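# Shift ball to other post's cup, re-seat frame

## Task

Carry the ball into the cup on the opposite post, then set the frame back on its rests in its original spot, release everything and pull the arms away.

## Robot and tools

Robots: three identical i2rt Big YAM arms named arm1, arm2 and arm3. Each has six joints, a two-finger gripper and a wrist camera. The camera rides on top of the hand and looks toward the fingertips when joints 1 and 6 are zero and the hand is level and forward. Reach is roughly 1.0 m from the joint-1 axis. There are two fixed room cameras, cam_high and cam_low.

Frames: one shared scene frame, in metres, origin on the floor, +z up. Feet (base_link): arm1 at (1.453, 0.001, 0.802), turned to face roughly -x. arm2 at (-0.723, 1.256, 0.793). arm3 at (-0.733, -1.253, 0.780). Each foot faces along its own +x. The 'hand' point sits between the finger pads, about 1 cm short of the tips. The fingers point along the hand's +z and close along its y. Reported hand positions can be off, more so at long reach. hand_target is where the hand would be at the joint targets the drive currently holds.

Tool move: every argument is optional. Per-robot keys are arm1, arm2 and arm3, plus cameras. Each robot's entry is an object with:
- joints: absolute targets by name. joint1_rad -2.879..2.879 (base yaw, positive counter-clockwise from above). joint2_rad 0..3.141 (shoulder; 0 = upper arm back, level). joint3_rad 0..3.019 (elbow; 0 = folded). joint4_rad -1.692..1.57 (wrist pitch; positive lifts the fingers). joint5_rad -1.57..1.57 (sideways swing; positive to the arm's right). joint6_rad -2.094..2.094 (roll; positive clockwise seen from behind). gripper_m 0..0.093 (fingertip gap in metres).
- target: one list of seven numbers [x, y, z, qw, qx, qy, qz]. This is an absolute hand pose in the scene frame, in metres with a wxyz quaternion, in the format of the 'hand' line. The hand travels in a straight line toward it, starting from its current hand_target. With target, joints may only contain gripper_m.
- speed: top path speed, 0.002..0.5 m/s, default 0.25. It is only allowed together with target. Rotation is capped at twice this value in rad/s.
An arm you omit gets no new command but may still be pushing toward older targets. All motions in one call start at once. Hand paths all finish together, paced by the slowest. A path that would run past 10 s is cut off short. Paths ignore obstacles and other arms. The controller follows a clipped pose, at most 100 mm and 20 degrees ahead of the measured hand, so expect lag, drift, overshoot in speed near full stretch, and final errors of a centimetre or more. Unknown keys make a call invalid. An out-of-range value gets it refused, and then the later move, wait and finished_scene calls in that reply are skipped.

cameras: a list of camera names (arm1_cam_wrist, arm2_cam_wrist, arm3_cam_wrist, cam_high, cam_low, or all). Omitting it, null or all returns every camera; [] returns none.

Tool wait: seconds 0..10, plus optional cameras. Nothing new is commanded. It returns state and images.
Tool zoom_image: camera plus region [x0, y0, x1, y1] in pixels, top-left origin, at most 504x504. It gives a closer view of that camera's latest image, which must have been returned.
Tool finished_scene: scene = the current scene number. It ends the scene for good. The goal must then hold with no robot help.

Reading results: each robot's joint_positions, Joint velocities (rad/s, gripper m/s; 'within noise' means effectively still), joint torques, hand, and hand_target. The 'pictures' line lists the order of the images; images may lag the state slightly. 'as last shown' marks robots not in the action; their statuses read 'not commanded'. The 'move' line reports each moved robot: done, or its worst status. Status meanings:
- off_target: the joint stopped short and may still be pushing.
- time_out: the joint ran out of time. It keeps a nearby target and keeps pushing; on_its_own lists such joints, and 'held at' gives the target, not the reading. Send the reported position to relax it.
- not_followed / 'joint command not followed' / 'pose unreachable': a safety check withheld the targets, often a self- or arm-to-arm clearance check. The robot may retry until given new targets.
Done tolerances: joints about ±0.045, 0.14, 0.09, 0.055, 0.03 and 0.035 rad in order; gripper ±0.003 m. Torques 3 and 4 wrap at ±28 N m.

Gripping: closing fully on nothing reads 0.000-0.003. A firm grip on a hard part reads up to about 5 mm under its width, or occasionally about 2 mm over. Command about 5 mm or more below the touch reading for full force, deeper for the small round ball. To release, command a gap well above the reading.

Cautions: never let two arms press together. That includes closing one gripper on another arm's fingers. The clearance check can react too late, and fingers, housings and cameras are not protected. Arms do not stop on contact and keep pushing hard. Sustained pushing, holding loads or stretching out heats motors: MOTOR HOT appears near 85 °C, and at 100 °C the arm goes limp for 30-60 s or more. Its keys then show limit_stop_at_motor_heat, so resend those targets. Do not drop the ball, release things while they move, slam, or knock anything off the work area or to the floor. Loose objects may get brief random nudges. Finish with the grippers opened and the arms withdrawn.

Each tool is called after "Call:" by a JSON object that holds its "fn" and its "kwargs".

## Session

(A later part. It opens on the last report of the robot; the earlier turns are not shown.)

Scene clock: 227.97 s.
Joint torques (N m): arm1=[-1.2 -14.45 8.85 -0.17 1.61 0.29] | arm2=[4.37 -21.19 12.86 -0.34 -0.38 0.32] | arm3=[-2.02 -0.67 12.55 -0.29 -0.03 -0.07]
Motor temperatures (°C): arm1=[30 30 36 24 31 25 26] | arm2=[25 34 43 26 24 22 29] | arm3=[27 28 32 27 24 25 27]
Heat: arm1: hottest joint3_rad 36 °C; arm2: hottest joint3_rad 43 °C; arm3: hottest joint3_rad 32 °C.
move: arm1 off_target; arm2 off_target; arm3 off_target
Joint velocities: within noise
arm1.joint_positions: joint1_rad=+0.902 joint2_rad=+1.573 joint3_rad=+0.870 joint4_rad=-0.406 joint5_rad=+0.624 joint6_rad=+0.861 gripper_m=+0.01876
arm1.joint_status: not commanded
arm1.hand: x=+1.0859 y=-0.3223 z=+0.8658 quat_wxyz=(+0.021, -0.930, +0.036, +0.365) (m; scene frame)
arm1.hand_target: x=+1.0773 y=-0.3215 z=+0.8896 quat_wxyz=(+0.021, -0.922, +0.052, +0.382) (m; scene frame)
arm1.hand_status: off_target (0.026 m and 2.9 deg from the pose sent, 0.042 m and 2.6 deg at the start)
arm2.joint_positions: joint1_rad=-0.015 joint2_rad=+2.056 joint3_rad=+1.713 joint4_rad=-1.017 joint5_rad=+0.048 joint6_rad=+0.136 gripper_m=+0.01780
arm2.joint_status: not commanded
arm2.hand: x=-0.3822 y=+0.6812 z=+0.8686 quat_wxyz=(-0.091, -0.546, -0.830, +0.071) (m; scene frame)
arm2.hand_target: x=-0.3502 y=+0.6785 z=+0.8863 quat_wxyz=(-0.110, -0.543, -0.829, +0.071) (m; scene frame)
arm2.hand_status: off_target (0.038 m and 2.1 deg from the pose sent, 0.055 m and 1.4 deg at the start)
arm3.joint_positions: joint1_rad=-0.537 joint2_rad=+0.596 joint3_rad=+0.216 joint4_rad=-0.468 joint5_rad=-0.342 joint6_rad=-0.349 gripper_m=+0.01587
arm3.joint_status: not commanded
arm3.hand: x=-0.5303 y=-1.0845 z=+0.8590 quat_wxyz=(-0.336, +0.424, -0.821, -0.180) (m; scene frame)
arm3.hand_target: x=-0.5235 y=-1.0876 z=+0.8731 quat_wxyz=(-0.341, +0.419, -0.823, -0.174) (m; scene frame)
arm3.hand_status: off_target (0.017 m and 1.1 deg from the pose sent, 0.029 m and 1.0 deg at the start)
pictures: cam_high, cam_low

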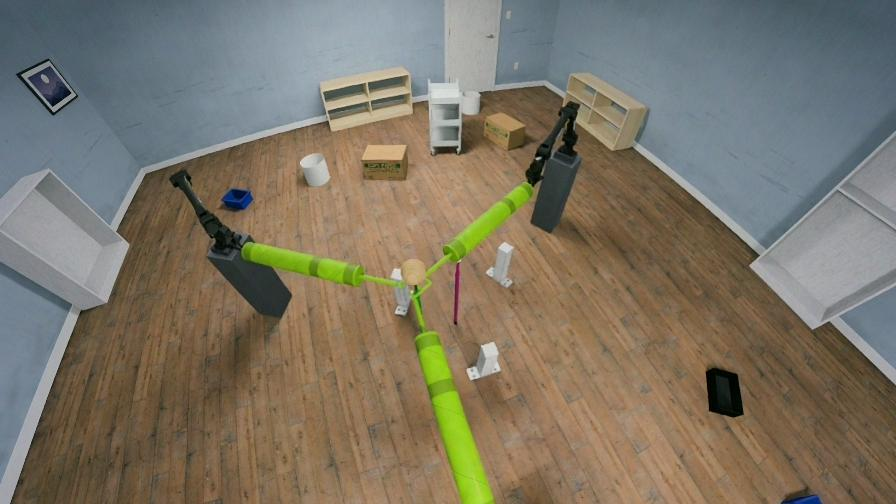

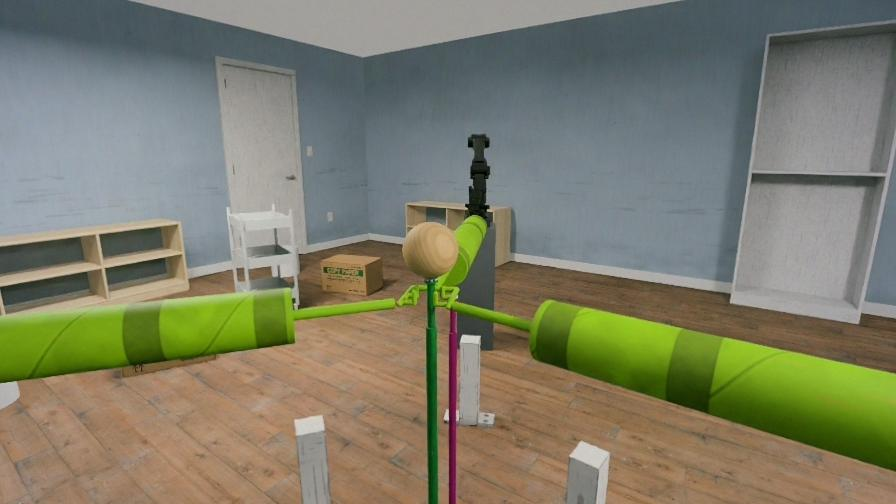

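Call:
{"fn": "move", "kwargs": {"arm1": {"target":[1.082,-0.318,0.907,0.0217,-0.9224,0.0524,0.3821],"speed":0.06}, "arm2": {"target":[-0.333,0.678,0.902,0.1091,0.5436,0.8291,-0.0716],"speed":0.06}, "arm3": {"target":[-0.514,-1.085,0.899,0.341,-0.4195,0.8232,0.1737],"speed":0.06}, "cameras": ["cam_high","cam_low"]}}

Call:
{"fn": "zoom_image", "kwargs": {"camera": "cam_low", "region": [390, 250, 470, 330]}}

Call:
{"fn": "zoom_image", "kwargs": {"camera": "cam_high", "region": [380, 240, 450, 310]}}

Scene clock: 242.17 s.
Joint torques (N m): arm1=[-1.32 -14.56 9.2 -0.4 1.62 0.32] | arm2=[5.77 -21.54 13.67 -0.09 -0.34 0.51] | arm3=[-1.67 -0.15 13.76 0.01 -0.12 -0.05]
Motor temperatures (°C): arm1=[30 30 35 24 33 25 27] | arm2=[25 34 46 26 23 22 29] | arm3=[27 28 36 27 24 25 27]
Heat: arm1: hottest joint3_rad 35 °C; arm2: hottest joint3_rad 46 °C; arm3: hottest joint3_rad 36 °C.
move: arm1 off_target; arm2 off_target; arm3 off_target
Joint velocities: within noise
arm1.joint_positions: joint1_rad=+0.908 joint2_rad=+1.536 joint3_rad=+0.873 joint4_rad=-0.453 joint5_rad=+0.627 joint6_rad=+0.867 gripper_m=+0.01876
arm1.joint_status: not commanded
arm1.hand: x=+1.0911 y=-0.3198 z=+0.8791 quat_wxyz=(+0.022, -0.931, +0.035, +0.363) (m; scene frame)
arm1.hand_target: x=+1.0822 y=-0.3178 z=+0.9064 quat_wxyz=(+0.021, -0.922, +0.052, +0.382) (m; scene frame)
arm1.hand_status: off_target (0.029 m and 3.1 deg from the pose sent, 0.042 m and 2.8 deg at the start)
arm2.joint_positions: joint1_rad=-0.009 joint2_rad=+2.062 joint3_rad=+1.756 joint4_rad=-1.072 joint5_rad=+0.051 joint6_rad=+0.138 gripper_m=+0.01780
arm2.joint_status: not commanded
arm2.hand: x=-0.3784 y=+0.6815 z=+0.8799 quat_wxyz=(-0.083, -0.545, -0.832, +0.068) (m; scene frame)
arm2.hand_target: x=-0.3349 y=+0.6813 z=+0.9027 quat_wxyz=(-0.111, -0.543, -0.829, +0.071) (m; scene frame)
arm2.hand_status: off_target (0.051 m and 3.1 deg from the pose sent, 0.059 m and 2.1 deg at the start)
arm3.joint_positions: joint1_rad=-0.548 joint2_rad=+0.595 joint3_rad=+0.276 joint4_rad=-0.536 joint5_rad=-0.346 joint6_rad=-0.358 gripper_m=+0.01587
arm3.joint_status: not commanded
arm3.hand: x=-0.5231 y=-1.0833 z=+0.8794 quat_wxyz=(-0.334, +0.424, -0.823, -0.178) (m; scene frame)
arm3.hand_target: x=-0.5138 y=-1.0844 z=+0.8984 quat_wxyz=(-0.342, +0.419, -0.823, -0.174) (m; scene frame)
arm3.hand_status: off_target (0.022 m and 1.1 deg from the pose sent, 0.043 m and 1.1 deg at the start)
pictures: cam_high, cam_low

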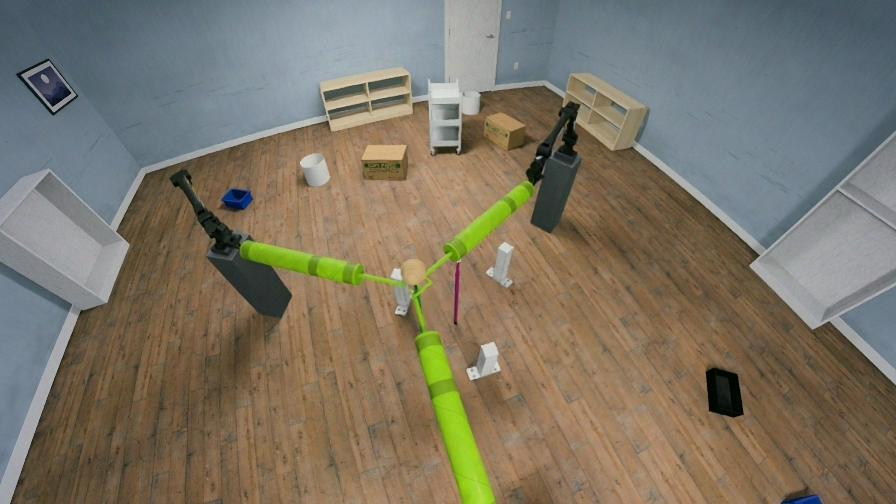

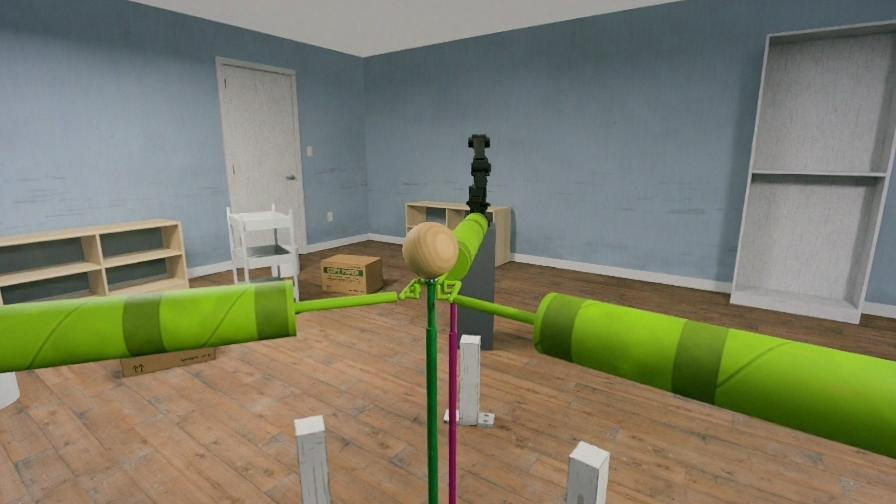

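Scaled by 6.300 from the camera's 896x504 image, which has a finer 1280x720 frame.

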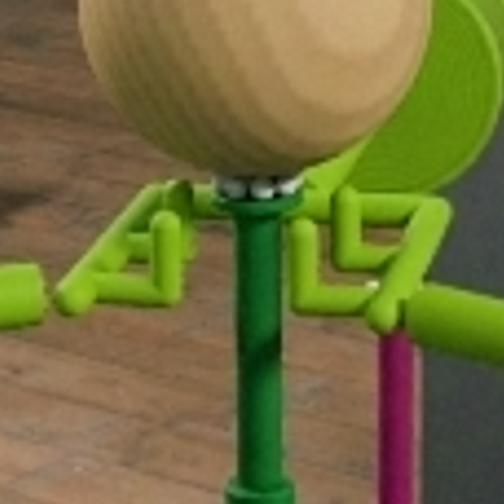

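Scaled by 7.200 from the camera's 896x504 image, which has a finer 1280x720 frame.

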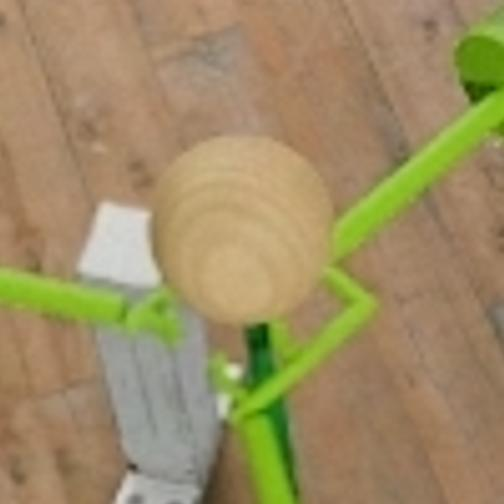

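Call:
{"fn": "move", "kwargs": {"arm1": {"target":[1.076,-0.296,0.905,0.0217,-0.9224,0.0524,0.3821],"speed":0.06}, "arm2": {"target":[-0.339,0.700,0.900,0.1091,0.5436,0.8291,-0.0716],"speed":0.06}, "arm3": {"target":[-0.520,-1.063,0.897,0.341,-0.4195,0.8232,0.1737],"speed":0.06}, "cameras": ["cam_high","cam_low"]}}

Call:
{"fn": "zoom_image", "kwargs": {"camera": "cam_low", "region": [390, 250, 470, 330]}}

Call:
{"fn": "zoom_image", "kwargs": {"camera": "cam_high", "region": [380, 240, 450, 310]}}

Scene clock: 255.70 s.
Joint torques (N m): arm1=[-4.25 -15.09 6.42 0.83 1.38 -0.08] | arm2=[5.25 -24.94 8.73 0.99 -0.32 0.44] | arm3=[0.21 0.09 13.55 1.1 -0.11 0.2]
Motor temperatures (°C): arm1=[30 31 37 24 33 25 27] | arm2=[25 37 48 26 23 22 29] | arm3=[27 28 36 27 24 25 27]
Heat: arm1: hottest joint3_rad 37 °C; arm2: hottest joint3_rad 48 °C; arm3: hottest joint3_rad 36 °C.
move: arm1 off_target; arm2 off_target; arm3 off_target
Joint velocities: within noise
arm1.joint_positions: joint1_rad=+0.900 joint2_rad=+1.515 joint3_rad=+0.864 joint4_rad=-0.440 joint5_rad=+0.613 joint6_rad=+0.862 gripper_m=+0.01876
arm1.joint_status: not commanded
arm1.hand: x=+1.0897 y=-0.3181 z=+0.8853 quat_wxyz=(+0.011, -0.930, +0.039, +0.365) (m; scene frame)
arm1.hand_target: x=+1.0767 y=-0.2966 z=+0.9038 quat_wxyz=(+0.022, -0.922, +0.053, +0.382) (m; scene frame)
arm1.hand_status: off_target (0.033 m and 2.9 deg from the pose sent, 0.038 m and 3.1 deg at the start)
arm2.joint_positions: joint1_rad=+0.008 joint2_rad=+2.062 joint3_rad=+1.739 joint4_rad=-1.073 joint5_rad=+0.052 joint6_rad=+0.156 gripper_m=+0.01780
arm2.joint_status: not commanded
arm2.hand: x=-0.3725 y=+0.6921 z=+0.8728 quat_wxyz=(-0.076, -0.546, -0.832, +0.064) (m; scene frame)
arm2.hand_target: x=-0.3400 y=+0.7012 z=+0.9000 quat_wxyz=(-0.109, -0.543, -0.830, +0.070) (m; scene frame)
arm2.hand_status: off_target (0.044 m and 4.0 deg from the pose sent, 0.048 m and 3.1 deg at the start)
arm3.joint_positions: joint1_rad=-0.445 joint2_rad=+0.610 joint3_rad=+0.276 joint4_rad=-0.511 joint5_rad=-0.258 joint6_rad=-0.282 gripper_m=+0.01587
arm3.joint_status: not commanded
arm3.hand: x=-0.5279 y=-1.0710 z=+0.8765 quat_wxyz=(-0.330, +0.423, -0.827, -0.168) (m; scene frame)
arm3.hand_target: x=-0.5204 y=-1.0632 z=+0.8969 quat_wxyz=(-0.341, +0.420, -0.823, -0.174) (m; scene frame)
arm3.hand_status: off_target (0.023 m and 1.6 deg from the pose sent, 0.027 m and 1.1 deg at the start)
pictures: cam_high, cam_low

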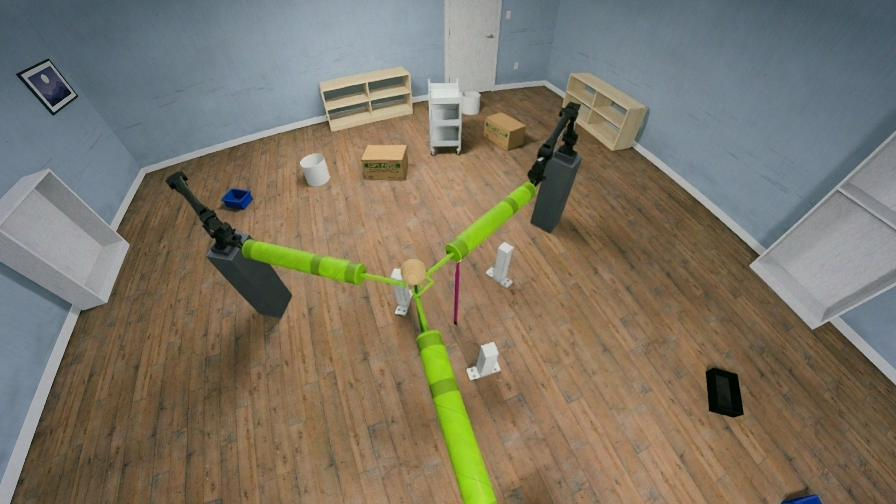

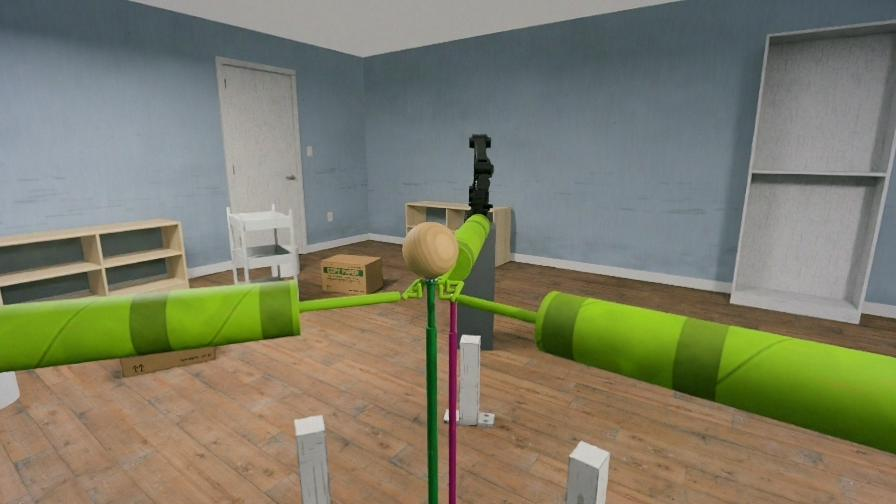

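Scaled by 6.300 from the camera's 896x504 image, which has a finer 1280x720 frame.

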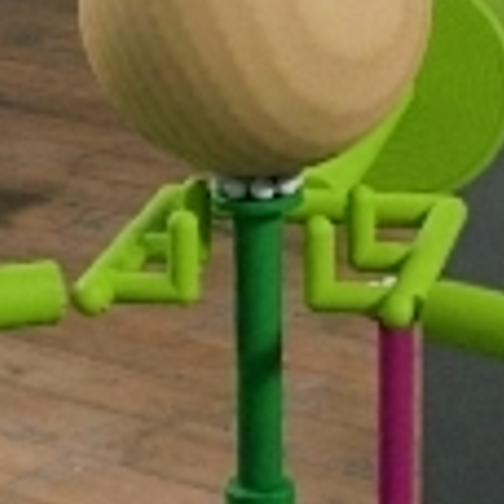

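Scaled by 7.200 from the camera's 896x504 image, which has a finer 1280x720 frame.

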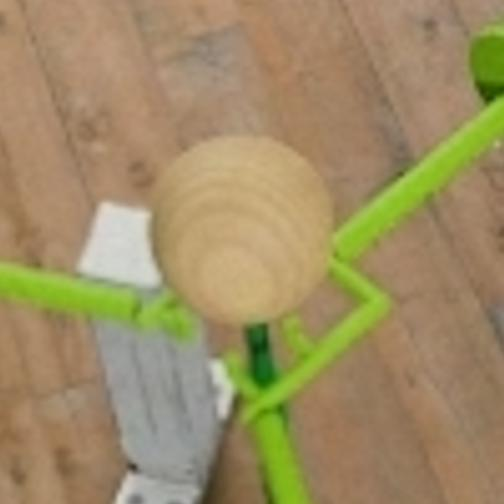

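Call:
{"fn": "move", "kwargs": {"arm1": {"target":[1.066,-0.281,0.905,0.0217,-0.9224,0.0524,0.3821],"speed":0.06}, "arm2": {"target":[-0.346,0.715,0.904,0.1091,0.5436,0.8291,-0.0716],"speed":0.06}, "arm3": {"target":[-0.528,-1.050,0.899,0.341,-0.4195,0.8232,0.1737],"speed":0.06}, "cameras": ["cam_high","cam_low"]}}

Call:
{"fn": "zoom_image", "kwargs": {"camera": "cam_low", "region": [390, 250, 470, 330]}}

Call:
{"fn": "zoom_image", "kwargs": {"camera": "cam_high", "region": [380, 240, 450, 310]}}

Scene clock: 267.77 s.
Joint torques (N m): arm1=[-4.48 -14.68 6.58 0.95 1.39 -0.1] | arm2=[5.66 -26.05 8.23 1.07 -0.53 0.47] | arm3=[0.56 0.09 13.79 0.99 0.02 0.18]
Motor temperatures (°C): arm1=[30 31 35 24 33 25 27] | arm2=[25 40 46 26 23 22 29] | arm3=[27 27 37 27 24 25 27]
Heat: arm1: hottest joint3_rad 35 °C; arm2: hottest joint3_rad 46 °C; arm3: hottest joint3_rad 37 °C.
move: arm1 off_target; arm2 off_target; arm3 off_target
Joint velocities: within noise
arm1.joint_positions: joint1_rad=+0.858 joint2_rad=+1.498 joint3_rad=+0.843 joint4_rad=-0.411 joint5_rad=+0.591 joint6_rad=+0.816 gripper_m=+0.01876
arm1.joint_status: not commanded
arm1.hand: x=+1.0802 y=-0.3033 z=+0.8853 quat_wxyz=(+0.011, -0.930, +0.038, +0.364) (m; scene frame)
arm1.hand_target: x=+1.0667 y=-0.2815 z=+0.9040 quat_wxyz=(+0.022, -0.922, +0.053, +0.382) (m; scene frame)
arm1.hand_status: off_target (0.033 m and 3.0 deg from the pose sent, 0.048 m and 2.9 deg at the start)
arm2.joint_positions: joint1_rad=+0.008 joint2_rad=+2.038 joint3_rad=+1.682 joint4_rad=-1.060 joint5_rad=+0.058 joint6_rad=+0.156 gripper_m=+0.01780
arm2.joint_status: not commanded
arm2.hand: x=-0.3822 y=+0.7055 z=+0.8656 quat_wxyz=(-0.065, -0.546, -0.833, +0.062) (m; scene frame)
arm2.hand_target: x=-0.3474 y=+0.7163 z=+0.9036 quat_wxyz=(-0.109, -0.543, -0.830, +0.069) (m; scene frame)
arm2.hand_status: off_target (0.054 m and 5.2 deg from the pose sent, 0.047 m and 4.0 deg at the start)
arm3.joint_positions: joint1_rad=-0.352 joint2_rad=+0.610 joint3_rad=+0.276 joint4_rad=-0.495 joint5_rad=-0.197 joint6_rad=-0.214 gripper_m=+0.01587
arm3.joint_status: not commanded
arm3.hand: x=-0.5360 y=-1.0581 z=+0.8773 quat_wxyz=(-0.329, +0.425, -0.826, -0.168) (m; scene frame)
arm3.hand_target: x=-0.5282 y=-1.0503 z=+0.8989 quat_wxyz=(-0.341, +0.419, -0.823, -0.174) (m; scene frame)
arm3.hand_status: off_target (0.025 m and 1.6 deg from the pose sent, 0.031 m and 1.6 deg at the start)
pictures: cam_high, cam_low

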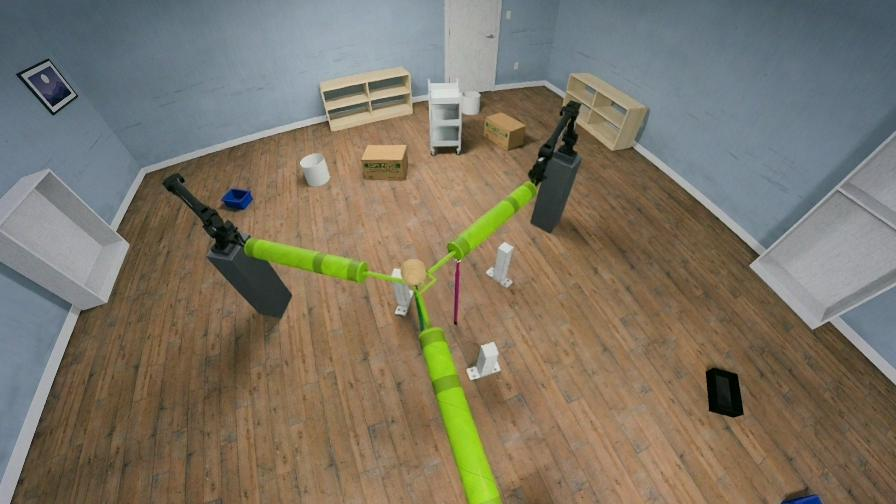

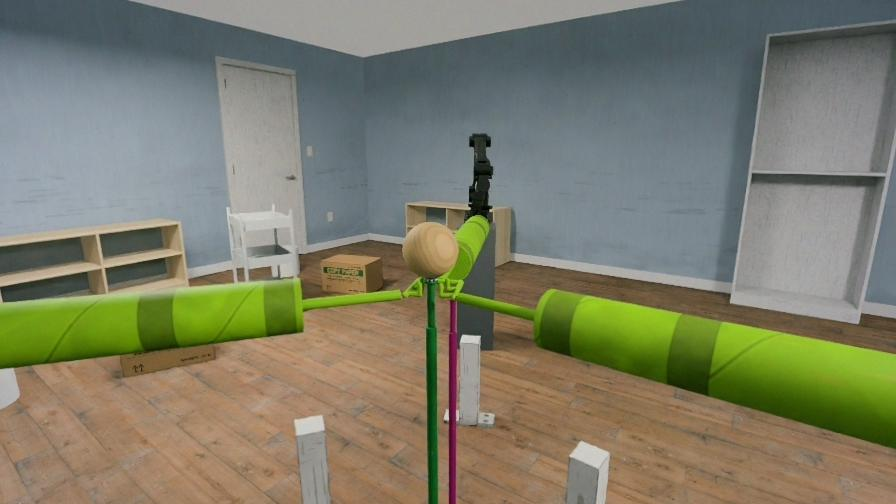

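Scaled by 6.300 from the camera's 896x504 image, which has a finer 1280x720 frame.

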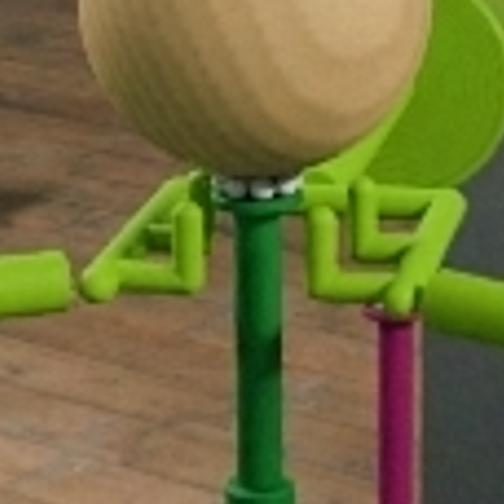

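Scaled by 7.200 from the camera's 896x504 image, which has a finer 1280x720 frame.

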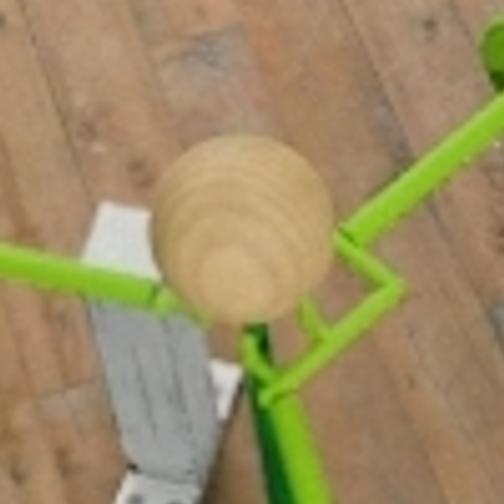

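Call:
{"fn": "move", "kwargs": {"arm1": {"target":[1.066,-0.281,0.945,0.0217,-0.9224,0.0524,0.3821],"speed":0.05}, "arm2": {"target":[-0.342,0.715,0.960,0.1091,0.5436,0.8291,-0.0716],"speed":0.05}, "arm3": {"target":[-0.528,-1.050,0.941,0.341,-0.4195,0.8232,0.1737],"speed":0.05}, "cameras": ["cam_high","cam_low"]}}

Call:
{"fn": "zoom_image", "kwargs": {"camera": "cam_low", "region": [390, 250, 470, 330]}}

Call:
{"fn": "zoom_image", "kwargs": {"camera": "cam_high", "region": [380, 240, 450, 310]}}

Scene clock: 277.30 s.
Joint torques (N m): arm1=[-3.31 -14.15 10.37 -0.28 1.37 0.02] | arm2=[6.07 -25.82 13.15 -0.49 -0.53 0.51] | arm3=[0.09 -2.55 14.54 -0.16 0.04 0.19]
Motor temperatures (°C): arm1=[30 31 34 24 33 25 27] | arm2=[25 39 46 26 24 22 29] | arm3=[27 27 38 27 24 25 27]
Heat: arm1: hottest joint3_rad 34 °C; arm2: hottest joint3_rad 46 °C; arm3: hottest joint3_rad 38 °C.
move: arm1 off_target; arm2 off_target; arm3 off_target
Joint velocities: within noise
arm1.joint_positions: joint1_rad=+0.843 joint2_rad=+1.431 joint3_rad=+0.853 joint4_rad=-0.499 joint5_rad=+0.591 joint6_rad=+0.801 gripper_m=+0.01876
arm1.joint_status: not commanded
arm1.hand: x=+1.0825 y=-0.2898 z=+0.9104 quat_wxyz=(+0.020, -0.932, +0.036, +0.361) (m; scene frame)
arm1.hand_target: x=+1.0669 y=-0.2806 z=+0.9441 quat_wxyz=(+0.022, -0.922, +0.053, +0.382) (m; scene frame)
arm1.hand_status: off_target (0.039 m and 3.2 deg from the pose sent, 0.065 m and 3.0 deg at the start)
arm2.joint_positions: joint1_rad=+0.008 joint2_rad=+2.001 joint3_rad=+1.705 joint4_rad=-1.141 joint5_rad=+0.057 joint6_rad=+0.156 gripper_m=+0.01780
arm2.joint_status: not commanded
arm2.hand: x=-0.3870 y=+0.7138 z=+0.8949 quat_wxyz=(-0.056, -0.546, -0.834, +0.058) (m; scene frame)
arm2.hand_target: x=-0.3455 y=+0.7190 z=+0.9594 quat_wxyz=(-0.111, -0.543, -0.830, +0.069) (m; scene frame)
arm2.hand_status: off_target (0.079 m and 6.3 deg from the pose sent, 0.103 m and 5.2 deg at the start)
arm3.joint_positions: joint1_rad=-0.346 joint2_rad=+0.602 joint3_rad=+0.367 joint4_rad=-0.605 joint5_rad=-0.197 joint6_rad=-0.211 gripper_m=+0.01587
arm3.joint_status: not commanded
arm3.hand: x=-0.5318 y=-1.0527 z=+0.9098 quat_wxyz=(-0.324, +0.427, -0.827, -0.169) (m; scene frame)
arm3.hand_target: x=-0.5276 y=-1.0492 z=+0.9397 quat_wxyz=(-0.341, +0.420, -0.823, -0.174) (m; scene frame)
arm3.hand_status: off_target (0.032 m and 2.2 deg from the pose sent, 0.065 m and 1.6 deg at the start)
pictures: cam_high, cam_low

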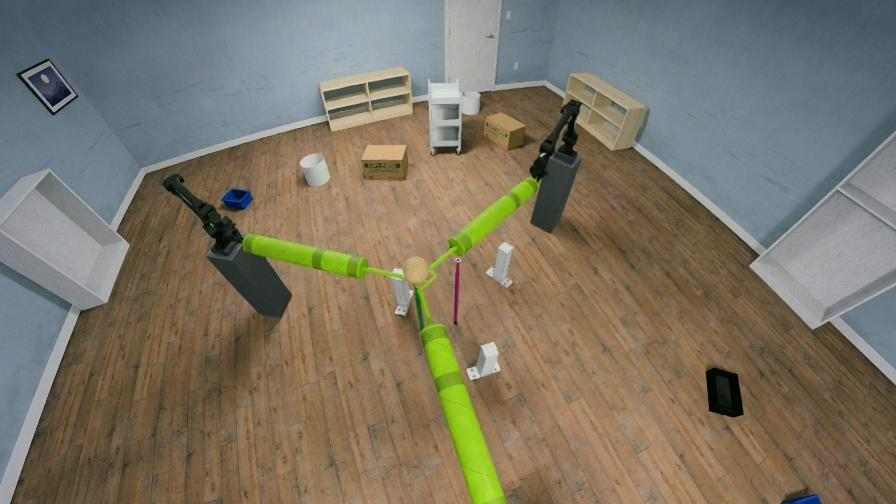

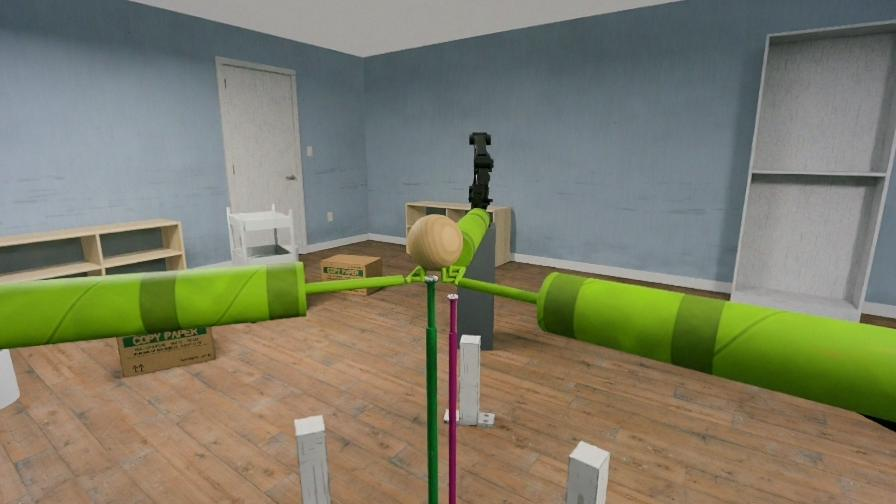

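Scaled by 6.300 from the camera's 896x504 image, which has a finer 1280x720 frame.

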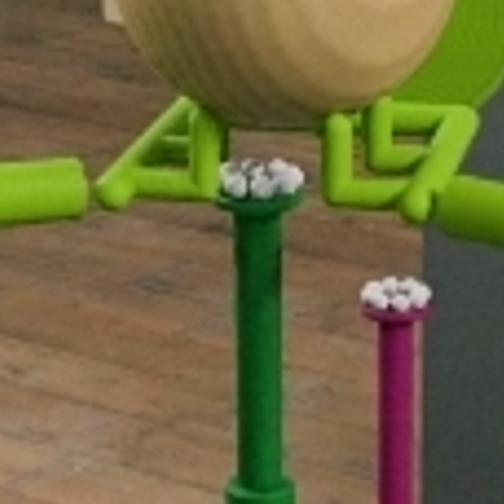

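Scaled by 7.200 from the camera's 896x504 image, which has a finer 1280x720 frame.

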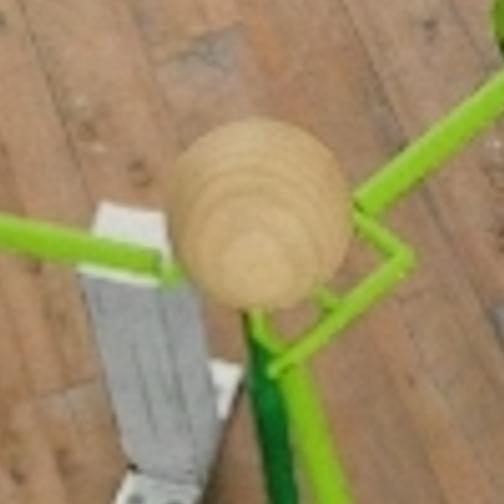

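Call:
{"fn": "move", "kwargs": {"arm1": {"target":[1.064,-0.281,0.960,0.0217,-0.9224,0.0524,0.3821],"speed":0.05}, "arm2": {"target":[-0.345,0.716,0.982,0.1091,0.5436,0.8291,-0.0716],"speed":0.05}, "arm3": {"target":[-0.529,-1.050,0.958,0.341,-0.4195,0.8232,0.1737],"speed":0.05}, "cameras": []}}

Call:
{"fn": "move", "kwargs": {"arm1": {"target":[0.974,-0.091,0.956,0.0217,-0.9224,0.0524,0.3821],"speed":0.08}, "arm2": {"target":[-0.453,0.916,0.953,0.1091,0.5436,0.8291,-0.0716],"speed":0.08}, "arm3": {"target":[-0.622,-0.852,0.958,0.341,-0.4195,0.8232,0.1737],"speed":0.08}, "cameras": ["cam_high","cam_low"]}}

Call:
{"fn": "zoom_image", "kwargs": {"camera": "cam_low", "region": [390, 220, 500, 330]}}

Call:
{"fn": "zoom_image", "kwargs": {"camera": "cam_high", "region": [400, 200, 510, 310]}}

Scene clock: 289.63 s.
Joint torques (N m): arm1=[-3.49 -14.1 10.89 -0.27 1.32 0] | arm2=[5.71 -25.82 13.42 -0.47 -0.56 0.48] | arm3=[0.09 -2.61 15.01 -0.24 0.15 0.17]
Motor temperatures (°C): arm1=[30 31 35 24 34 25 27] | arm2=[25 40 50 26 24 22 30] | arm3=[27 27 44 27 23 25 27]
Heat: arm1: hottest joint3_rad 35 °C; arm2: hottest joint3_rad 50 °C; arm3: hottest joint3_rad 44 °C.
move: arm1 off_target; arm2 off_target; arm3 off_target
Joint velocities: within noise
arm1.joint_positions: joint1_rad=+0.842 joint2_rad=+1.413 joint3_rad=+0.875 joint4_rad=-0.541 joint5_rad=+0.591 joint6_rad=+0.799 gripper_m=+0.01876
arm1.joint_status: not commanded
arm1.hand: x=+1.0816 y=-0.2902 z=+0.9231 quat_wxyz=(+0.021, -0.932, +0.036, +0.360) (m; scene frame)
arm1.hand_target: x=+1.0650 y=-0.2806 z=+0.9592 quat_wxyz=(+0.022, -0.922, +0.053, +0.382) (m; scene frame)
arm1.hand_status: off_target (0.042 m and 3.3 deg from the pose sent, 0.054 m and 3.2 deg at the start)
arm2.joint_positions: joint1_rad=+0.008 joint2_rad=+1.985 joint3_rad=+1.737 joint4_rad=-1.191 joint5_rad=+0.058 joint6_rad=+0.156 gripper_m=+0.01780
arm2.joint_status: not commanded
arm2.hand: x=-0.3874 y=+0.7145 z=+0.9156 quat_wxyz=(-0.055, -0.546, -0.834, +0.058) (m; scene frame)
arm2.hand_target: x=-0.3485 y=+0.7200 z=+0.9812 quat_wxyz=(-0.111, -0.543, -0.830, +0.069) (m; scene frame)
arm2.hand_status: off_target (0.079 m and 6.4 deg from the pose sent, 0.097 m and 6.3 deg at the start)
arm3.joint_positions: joint1_rad=-0.342 joint2_rad=+0.591 joint3_rad=+0.404 joint4_rad=-0.658 joint5_rad=-0.197 joint6_rad=-0.207 gripper_m=+0.01587
arm3.joint_status: not commanded
arm3.hand: x=-0.5327 y=-1.0519 z=+0.9238 quat_wxyz=(-0.321, +0.427, -0.828, -0.170) (m; scene frame)
arm3.hand_target: x=-0.5286 y=-1.0492 z=+0.9565 quat_wxyz=(-0.341, +0.420, -0.823, -0.174) (m; scene frame)
arm3.hand_status: off_target (0.034 m and 2.6 deg from the pose sent, 0.048 m and 2.2 deg at the start)
pictures: none
No camera images: "cameras" was empty.

Scene clock: 293.10 s.
Joint torques (N m): arm1=[-3.9 -11.69 9.5 2.37 0.76 0.04] | arm2=[5.3 -16.21 7.56 0.49 -0.64 0.49] | arm3=[0.73 -6.07 13.29 0.91 0.97 0.1]
Motor temperatures (°C): arm1=[30 31 35 24 33 25 27] | arm2=[25 40 49 26 24 22 30] | arm3=[27 27 44 27 24 25 27]
Heat: arm1: hottest joint3_rad 35 °C; arm2: hottest joint3_rad 49 °C; arm3: hottest joint3_rad 44 °C.
move: arm1 off_target; arm2 off_target; arm3 off_target
Joint velocities: within noise
arm1.joint_positions: joint1_rad=+0.292 joint2_rad=+1.314 joint3_rad=+0.779 joint4_rad=-0.349 joint5_rad=+0.259 joint6_rad=+0.309 gripper_m=+0.01876
arm1.joint_status: not commanded
arm1.hand: x=+0.9891 y=-0.1070 z=+0.9287 quat_wxyz=(+0.017, -0.936, +0.036, +0.350) (m; scene frame)
arm1.hand_target: x=+0.9752 y=-0.0910 z=+0.9559 quat_wxyz=(+0.022, -0.922, +0.053, +0.382) (m; scene frame)
arm1.hand_status: off_target (0.035 m and 4.5 deg from the pose sent, 0.229 m and 3.3 deg at the start)
arm2.joint_positions: joint1_rad=+0.086 joint2_rad=+1.436 joint3_rad=+1.055 joint4_rad=-1.010 joint5_rad=+0.080 joint6_rad=+0.227 gripper_m=+0.01780
arm2.joint_status: not commanded
arm2.hand: x=-0.4717 y=+0.9017 z=+0.9313 quat_wxyz=(-0.077, -0.543, -0.833, +0.072) (m; scene frame)
arm2.hand_target: x=-0.4540 y=+0.9158 z=+0.9522 quat_wxyz=(-0.109, -0.543, -0.830, +0.070) (m; scene frame)
arm2.hand_status: off_target (0.032 m and 3.7 deg from the pose sent, 0.215 m and 6.4 deg at the start)
arm3.joint_positions: joint1_rad=+0.423 joint2_rad=+1.078 joint3_rad=+0.651 joint4_rad=-0.461 joint5_rad=+0.333 joint6_rad=+0.361 gripper_m=+0.01585
arm3.joint_status: not commanded
arm3.hand: x=-0.6226 y=-0.8645 z=+0.9329 quat_wxyz=(-0.326, +0.428, -0.828, -0.161) (m; scene frame)
arm3.hand_target: x=-0.6221 y=-0.8528 z=+0.9580 quat_wxyz=(-0.341, +0.419, -0.823, -0.174) (m; scene frame)
arm3.hand_status: off_target (0.028 m and 2.5 deg from the pose sent, 0.222 m and 2.6 deg at the start)
pictures: cam_high, cam_low

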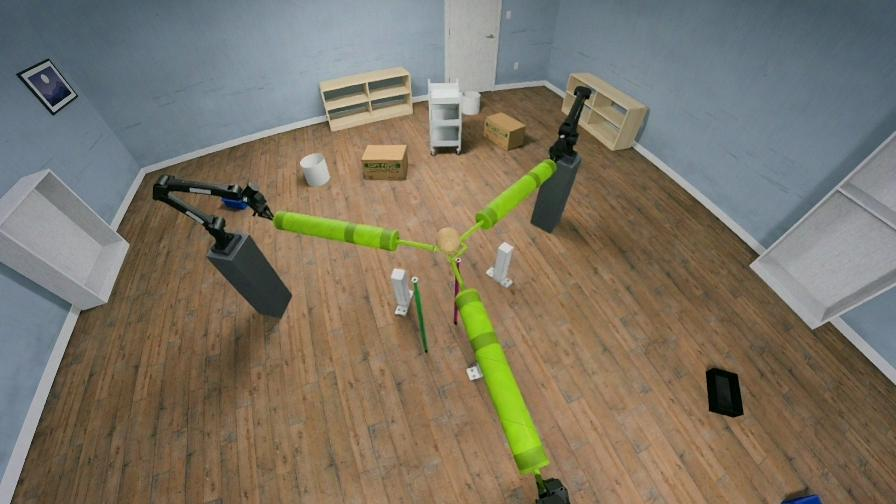

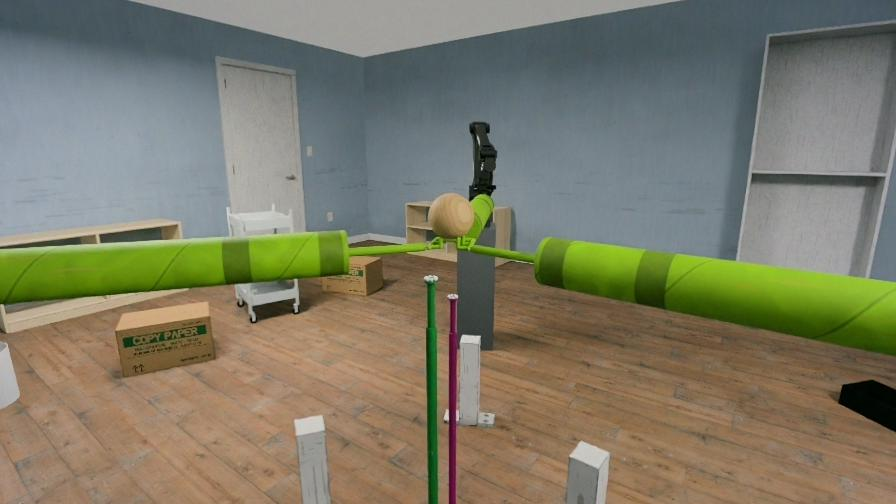

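Scaled by 4.582 from the camera's 896x504 image, which has a finer 1280x720 frame.

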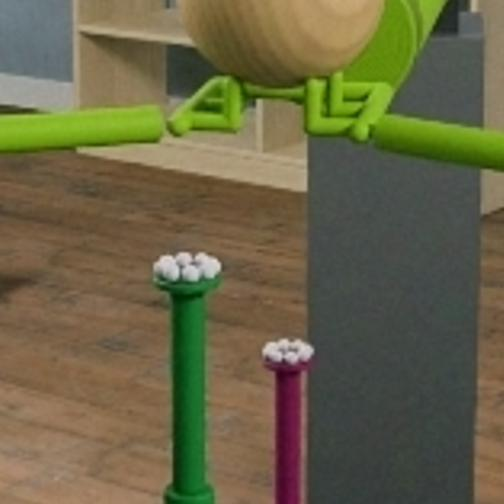

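Scaled by 4.582 from the camera's 896x504 image, which has a finer 1280x720 frame.

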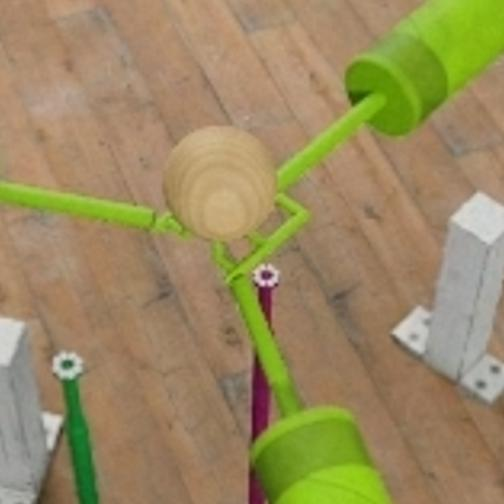

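Call:
{"fn": "move", "kwargs": {"arm1": {"target":[0.935,-0.018,0.952,0.0217,-0.9224,0.0524,0.3821],"speed":0.08}, "arm2": {"target":[-0.493,0.988,0.947,0.1091,0.5436,0.8291,-0.0716],"speed":0.08}, "arm3": {"target":[-0.661,-0.779,0.957,0.341,-0.4195,0.8232,0.1737],"speed":0.08}, "cameras": ["cam_high","cam_low"]}}

Call:
{"fn": "zoom_image", "kwargs": {"camera": "cam_low", "region": [400, 200, 510, 310]}}

Call:
{"fn": "zoom_image", "kwargs": {"camera": "cam_high", "region": [410, 190, 510, 290]}}

Scene clock: 306.80 s.
Joint torques (N m): arm1=[-3.49 -11.28 12.29 1.8 0.52 0.11] | arm2=[4.25 -12.34 7.6 -0.24 -0.59 0.44] | arm3=[2.14 -8.76 12.94 0.72 0.73 0.2]
Motor temperatures (°C): arm1=[30 31 37 24 32 25 27] | arm2=[25 40 46 26 24 22 30] | arm3=[27 27 44 27 24 25 27]
Heat: arm1: hottest joint3_rad 37 °C; arm2: hottest joint3_rad 46 °C; arm3: hottest joint3_rad 44 °C.
move: arm1 off_target; arm2 off_target; arm3 off_target
Joint velocities: within noise
arm1.joint_positions: joint1_rad=+0.080 joint2_rad=+1.368 joint3_rad=+0.789 joint4_rad=-0.281 joint5_rad=+0.118 joint6_rad=+0.148 gripper_m=+0.01876
arm1.joint_status: not commanded
arm1.hand: x=+0.9606 y=-0.0333 z=+0.9163 quat_wxyz=(+0.015, -0.937, +0.037, +0.347) (m; scene frame)
arm1.hand_target: x=+0.9377 y=-0.0180 z=+0.9525 quat_wxyz=(+0.022, -0.922, +0.052, +0.382) (m; scene frame)
arm1.hand_status: off_target (0.046 m and 4.8 deg from the pose sent, 0.107 m and 4.5 deg at the start)
arm2.joint_positions: joint1_rad=+0.149 joint2_rad=+1.219 joint3_rad=+0.855 joint4_rad=-1.004 joint5_rad=+0.092 joint6_rad=+0.280 gripper_m=+0.01780
arm2.joint_status: not commanded
arm2.hand: x=-0.5004 y=+0.9738 z=+0.9321 quat_wxyz=(-0.091, -0.539, -0.834, +0.077) (m; scene frame)
arm2.hand_target: x=-0.4934 y=+0.9874 z=+0.9461 quat_wxyz=(-0.109, -0.543, -0.830, +0.071) (m; scene frame)
arm2.hand_status: off_target (0.022 m and 2.3 deg from the pose sent, 0.090 m and 3.7 deg at the start)
arm3.joint_positions: joint1_rad=+0.535 joint2_rad=+1.292 joint3_rad=+0.817 joint4_rad=-0.450 joint5_rad=+0.422 joint6_rad=+0.457 gripper_m=+0.01577
arm3.joint_status: not commanded
arm3.hand: x=-0.6507 y=-0.7930 z=+0.9320 quat_wxyz=(-0.333, +0.424, -0.828, -0.154) (m; scene frame)
arm3.hand_target: x=-0.6609 y=-0.7799 z=+0.9570 quat_wxyz=(-0.341, +0.419, -0.823, -0.174) (m; scene frame)
arm3.hand_status: off_target (0.030 m and 2.6 deg from the pose sent, 0.097 m and 2.5 deg at the start)
pictures: cam_high, cam_low

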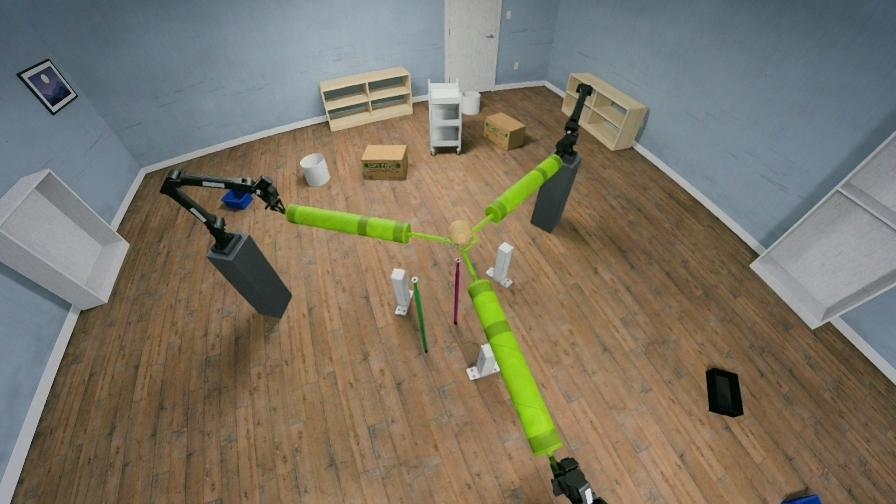

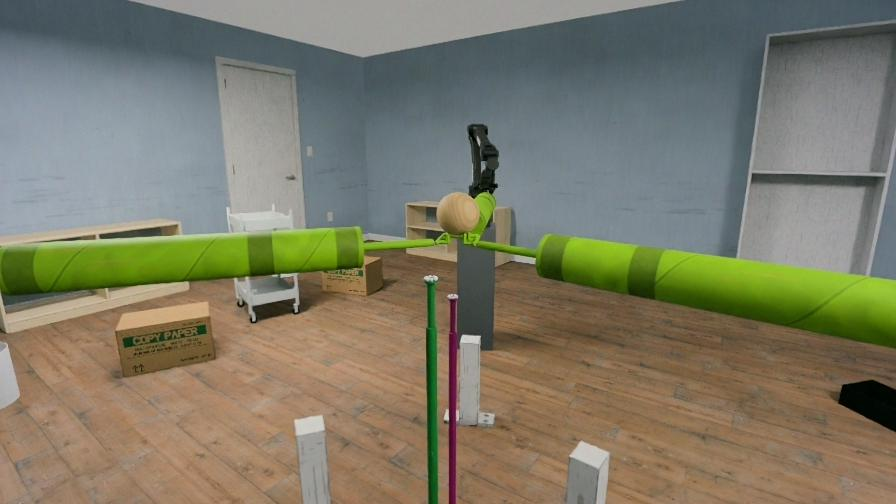

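Scaled by 4.582 from the camera's 896x504 image, which has a finer 1280x720 frame.

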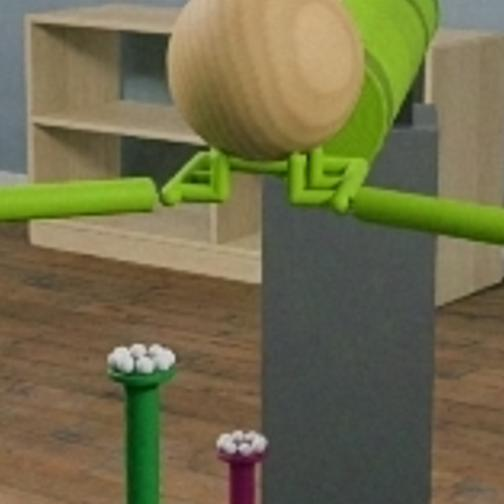

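Scaled by 5.040 from the camera's 896x504 image, which has a finer 1280x720 frame.

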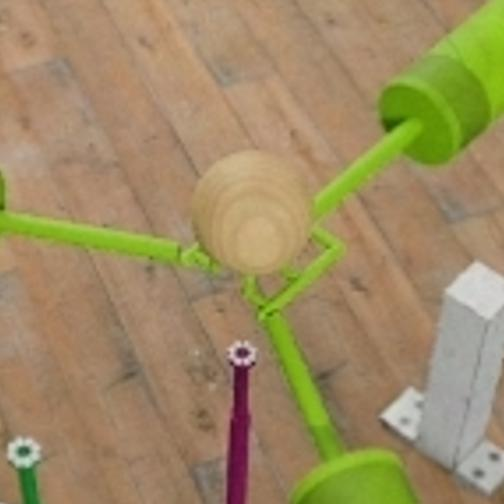

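Call:
{"fn": "move", "kwargs": {"arm1": {"target":[0.922,-0.020,0.852,0.0217,-0.9224,0.0524,0.3821],"speed":0.08}, "arm2": {"target":[-0.506,0.985,0.835,0.1091,0.5436,0.8291,-0.0716],"speed":0.08}, "arm3": {"target":[-0.674,-0.782,0.847,0.341,-0.4195,0.8232,0.1737],"speed":0.08}, "cameras": ["cam_high","cam_low"]}}

Call:
{"fn": "zoom_image", "kwargs": {"camera": "cam_low", "region": [400, 210, 510, 320]}}

Call:
{"fn": "zoom_image", "kwargs": {"camera": "cam_high", "region": [410, 210, 510, 310]}}

Scene clock: 330.10 s.
Joint torques (N m): arm1=[-2.43 -13.74 7.86 2.97 0.6 0.2] | arm2=[1.79 -8.7 6.32 0.83 -0.77 0.15] | arm3=[0.79 -9.7 7.64 1.88 0.88 0.14]
Motor temperatures (°C): arm1=[30 31 43 24 31 25 27] | arm2=[25 36 42 26 24 22 30] | arm3=[27 27 48 27 24 25 27]
Heat: arm1: hottest joint3_rad 43 °C; arm2: hottest joint3_rad 42 °C; arm3: hottest joint3_rad 48 °C.
move: arm1 off_target; arm2 done; arm3 done
Joint velocities: within noise
arm1.joint_positions: joint1_rad=+0.072 joint2_rad=+1.608 joint3_rad=+0.746 joint4_rad=+0.001 joint5_rad=+0.118 joint6_rad=+0.143 gripper_m=+0.01876
arm1.joint_status: not commanded
arm1.hand: x=+0.9412 y=-0.0302 z=+0.8261 quat_wxyz=(+0.018, -0.937, +0.039, +0.346) (m; scene frame)
arm1.hand_target: x=+0.9230 y=-0.0200 z=+0.8524 quat_wxyz=(+0.022, -0.922, +0.052, +0.382) (m; scene frame)
arm1.hand_status: off_target (0.034 m and 4.8 deg from the pose sent, 0.076 m and 4.8 deg at the start)
arm2.joint_positions: joint1_rad=+0.141 joint2_rad=+1.319 joint3_rad=+0.647 joint4_rad=-0.674 joint5_rad=+0.091 joint6_rad=+0.277 gripper_m=+0.01780
arm2.joint_status: not commanded
arm2.hand: x=-0.5114 y=+0.9822 z=+0.8356 quat_wxyz=(-0.100, -0.541, -0.831, +0.080) (m; scene frame)
arm2.hand_target: x=-0.5060 y=+0.9850 z=+0.8351 quat_wxyz=(-0.109, -0.544, -0.829, +0.072) (m; scene frame)
arm2.hand_status: done (0.006 m and 1.5 deg from the pose sent, 0.098 m and 2.3 deg at the start)
arm3.joint_positions: joint1_rad=+0.585 joint2_rad=+1.484 joint3_rad=+0.705 joint4_rad=-0.141 joint5_rad=+0.441 joint6_rad=+0.492 gripper_m=+0.01571
arm3.joint_status: not commanded
arm3.hand: x=-0.6711 y=-0.7840 z=+0.8404 quat_wxyz=(-0.334, +0.426, -0.825, -0.165) (m; scene frame)
arm3.hand_target: x=-0.6740 y=-0.7820 z=+0.8470 quat_wxyz=(-0.341, +0.420, -0.823, -0.174) (m; scene frame)
arm3.hand_status: done (0.007 m and 1.5 deg from the pose sent, 0.089 m and 2.6 deg at the start)
pictures: cam_high, cam_low

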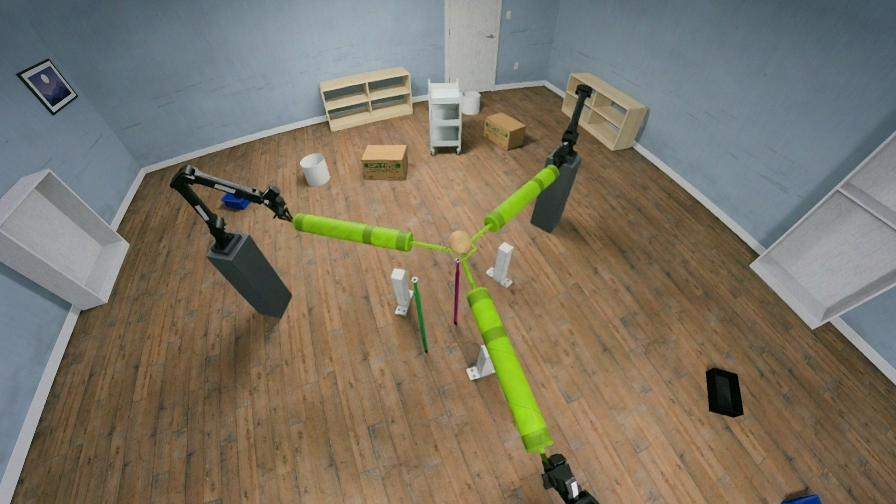

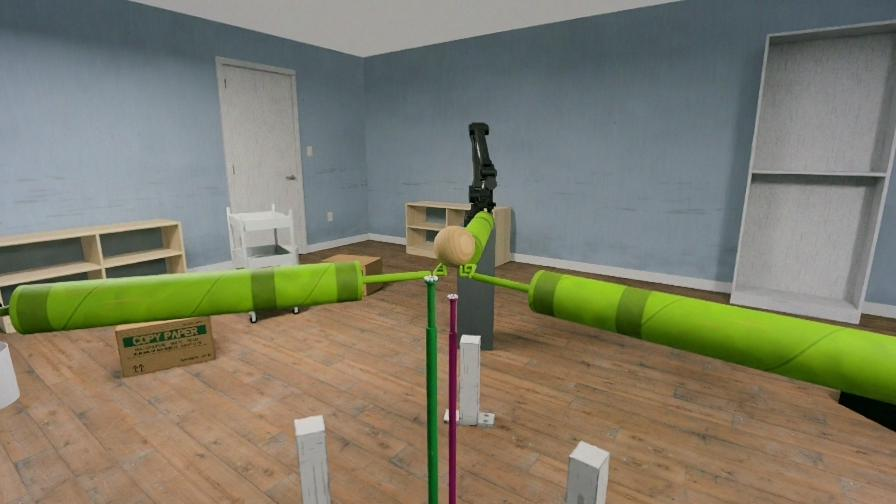

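Scaled by 4.582 from the camera's 896x504 image, which has a finer 1280x720 frame.

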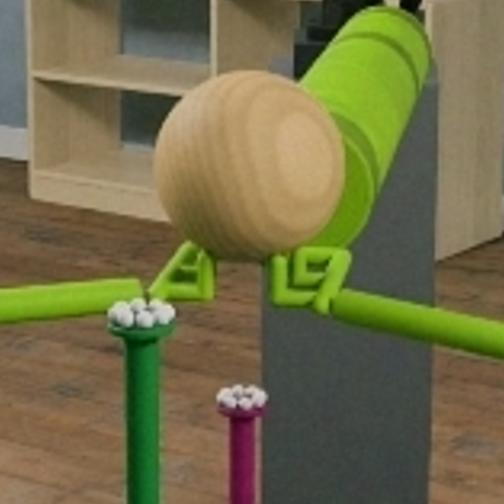

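Scaled by 5.040 from the camera's 896x504 image, which has a finer 1280x720 frame.

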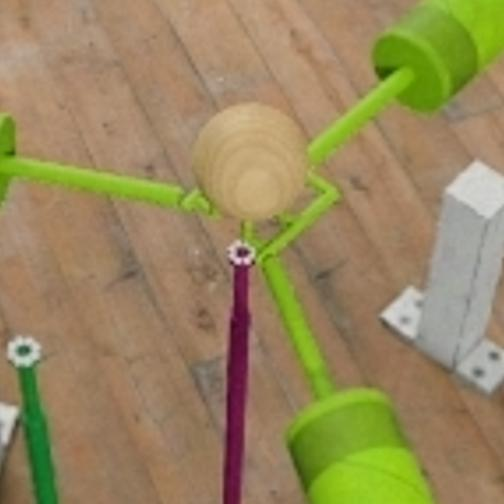

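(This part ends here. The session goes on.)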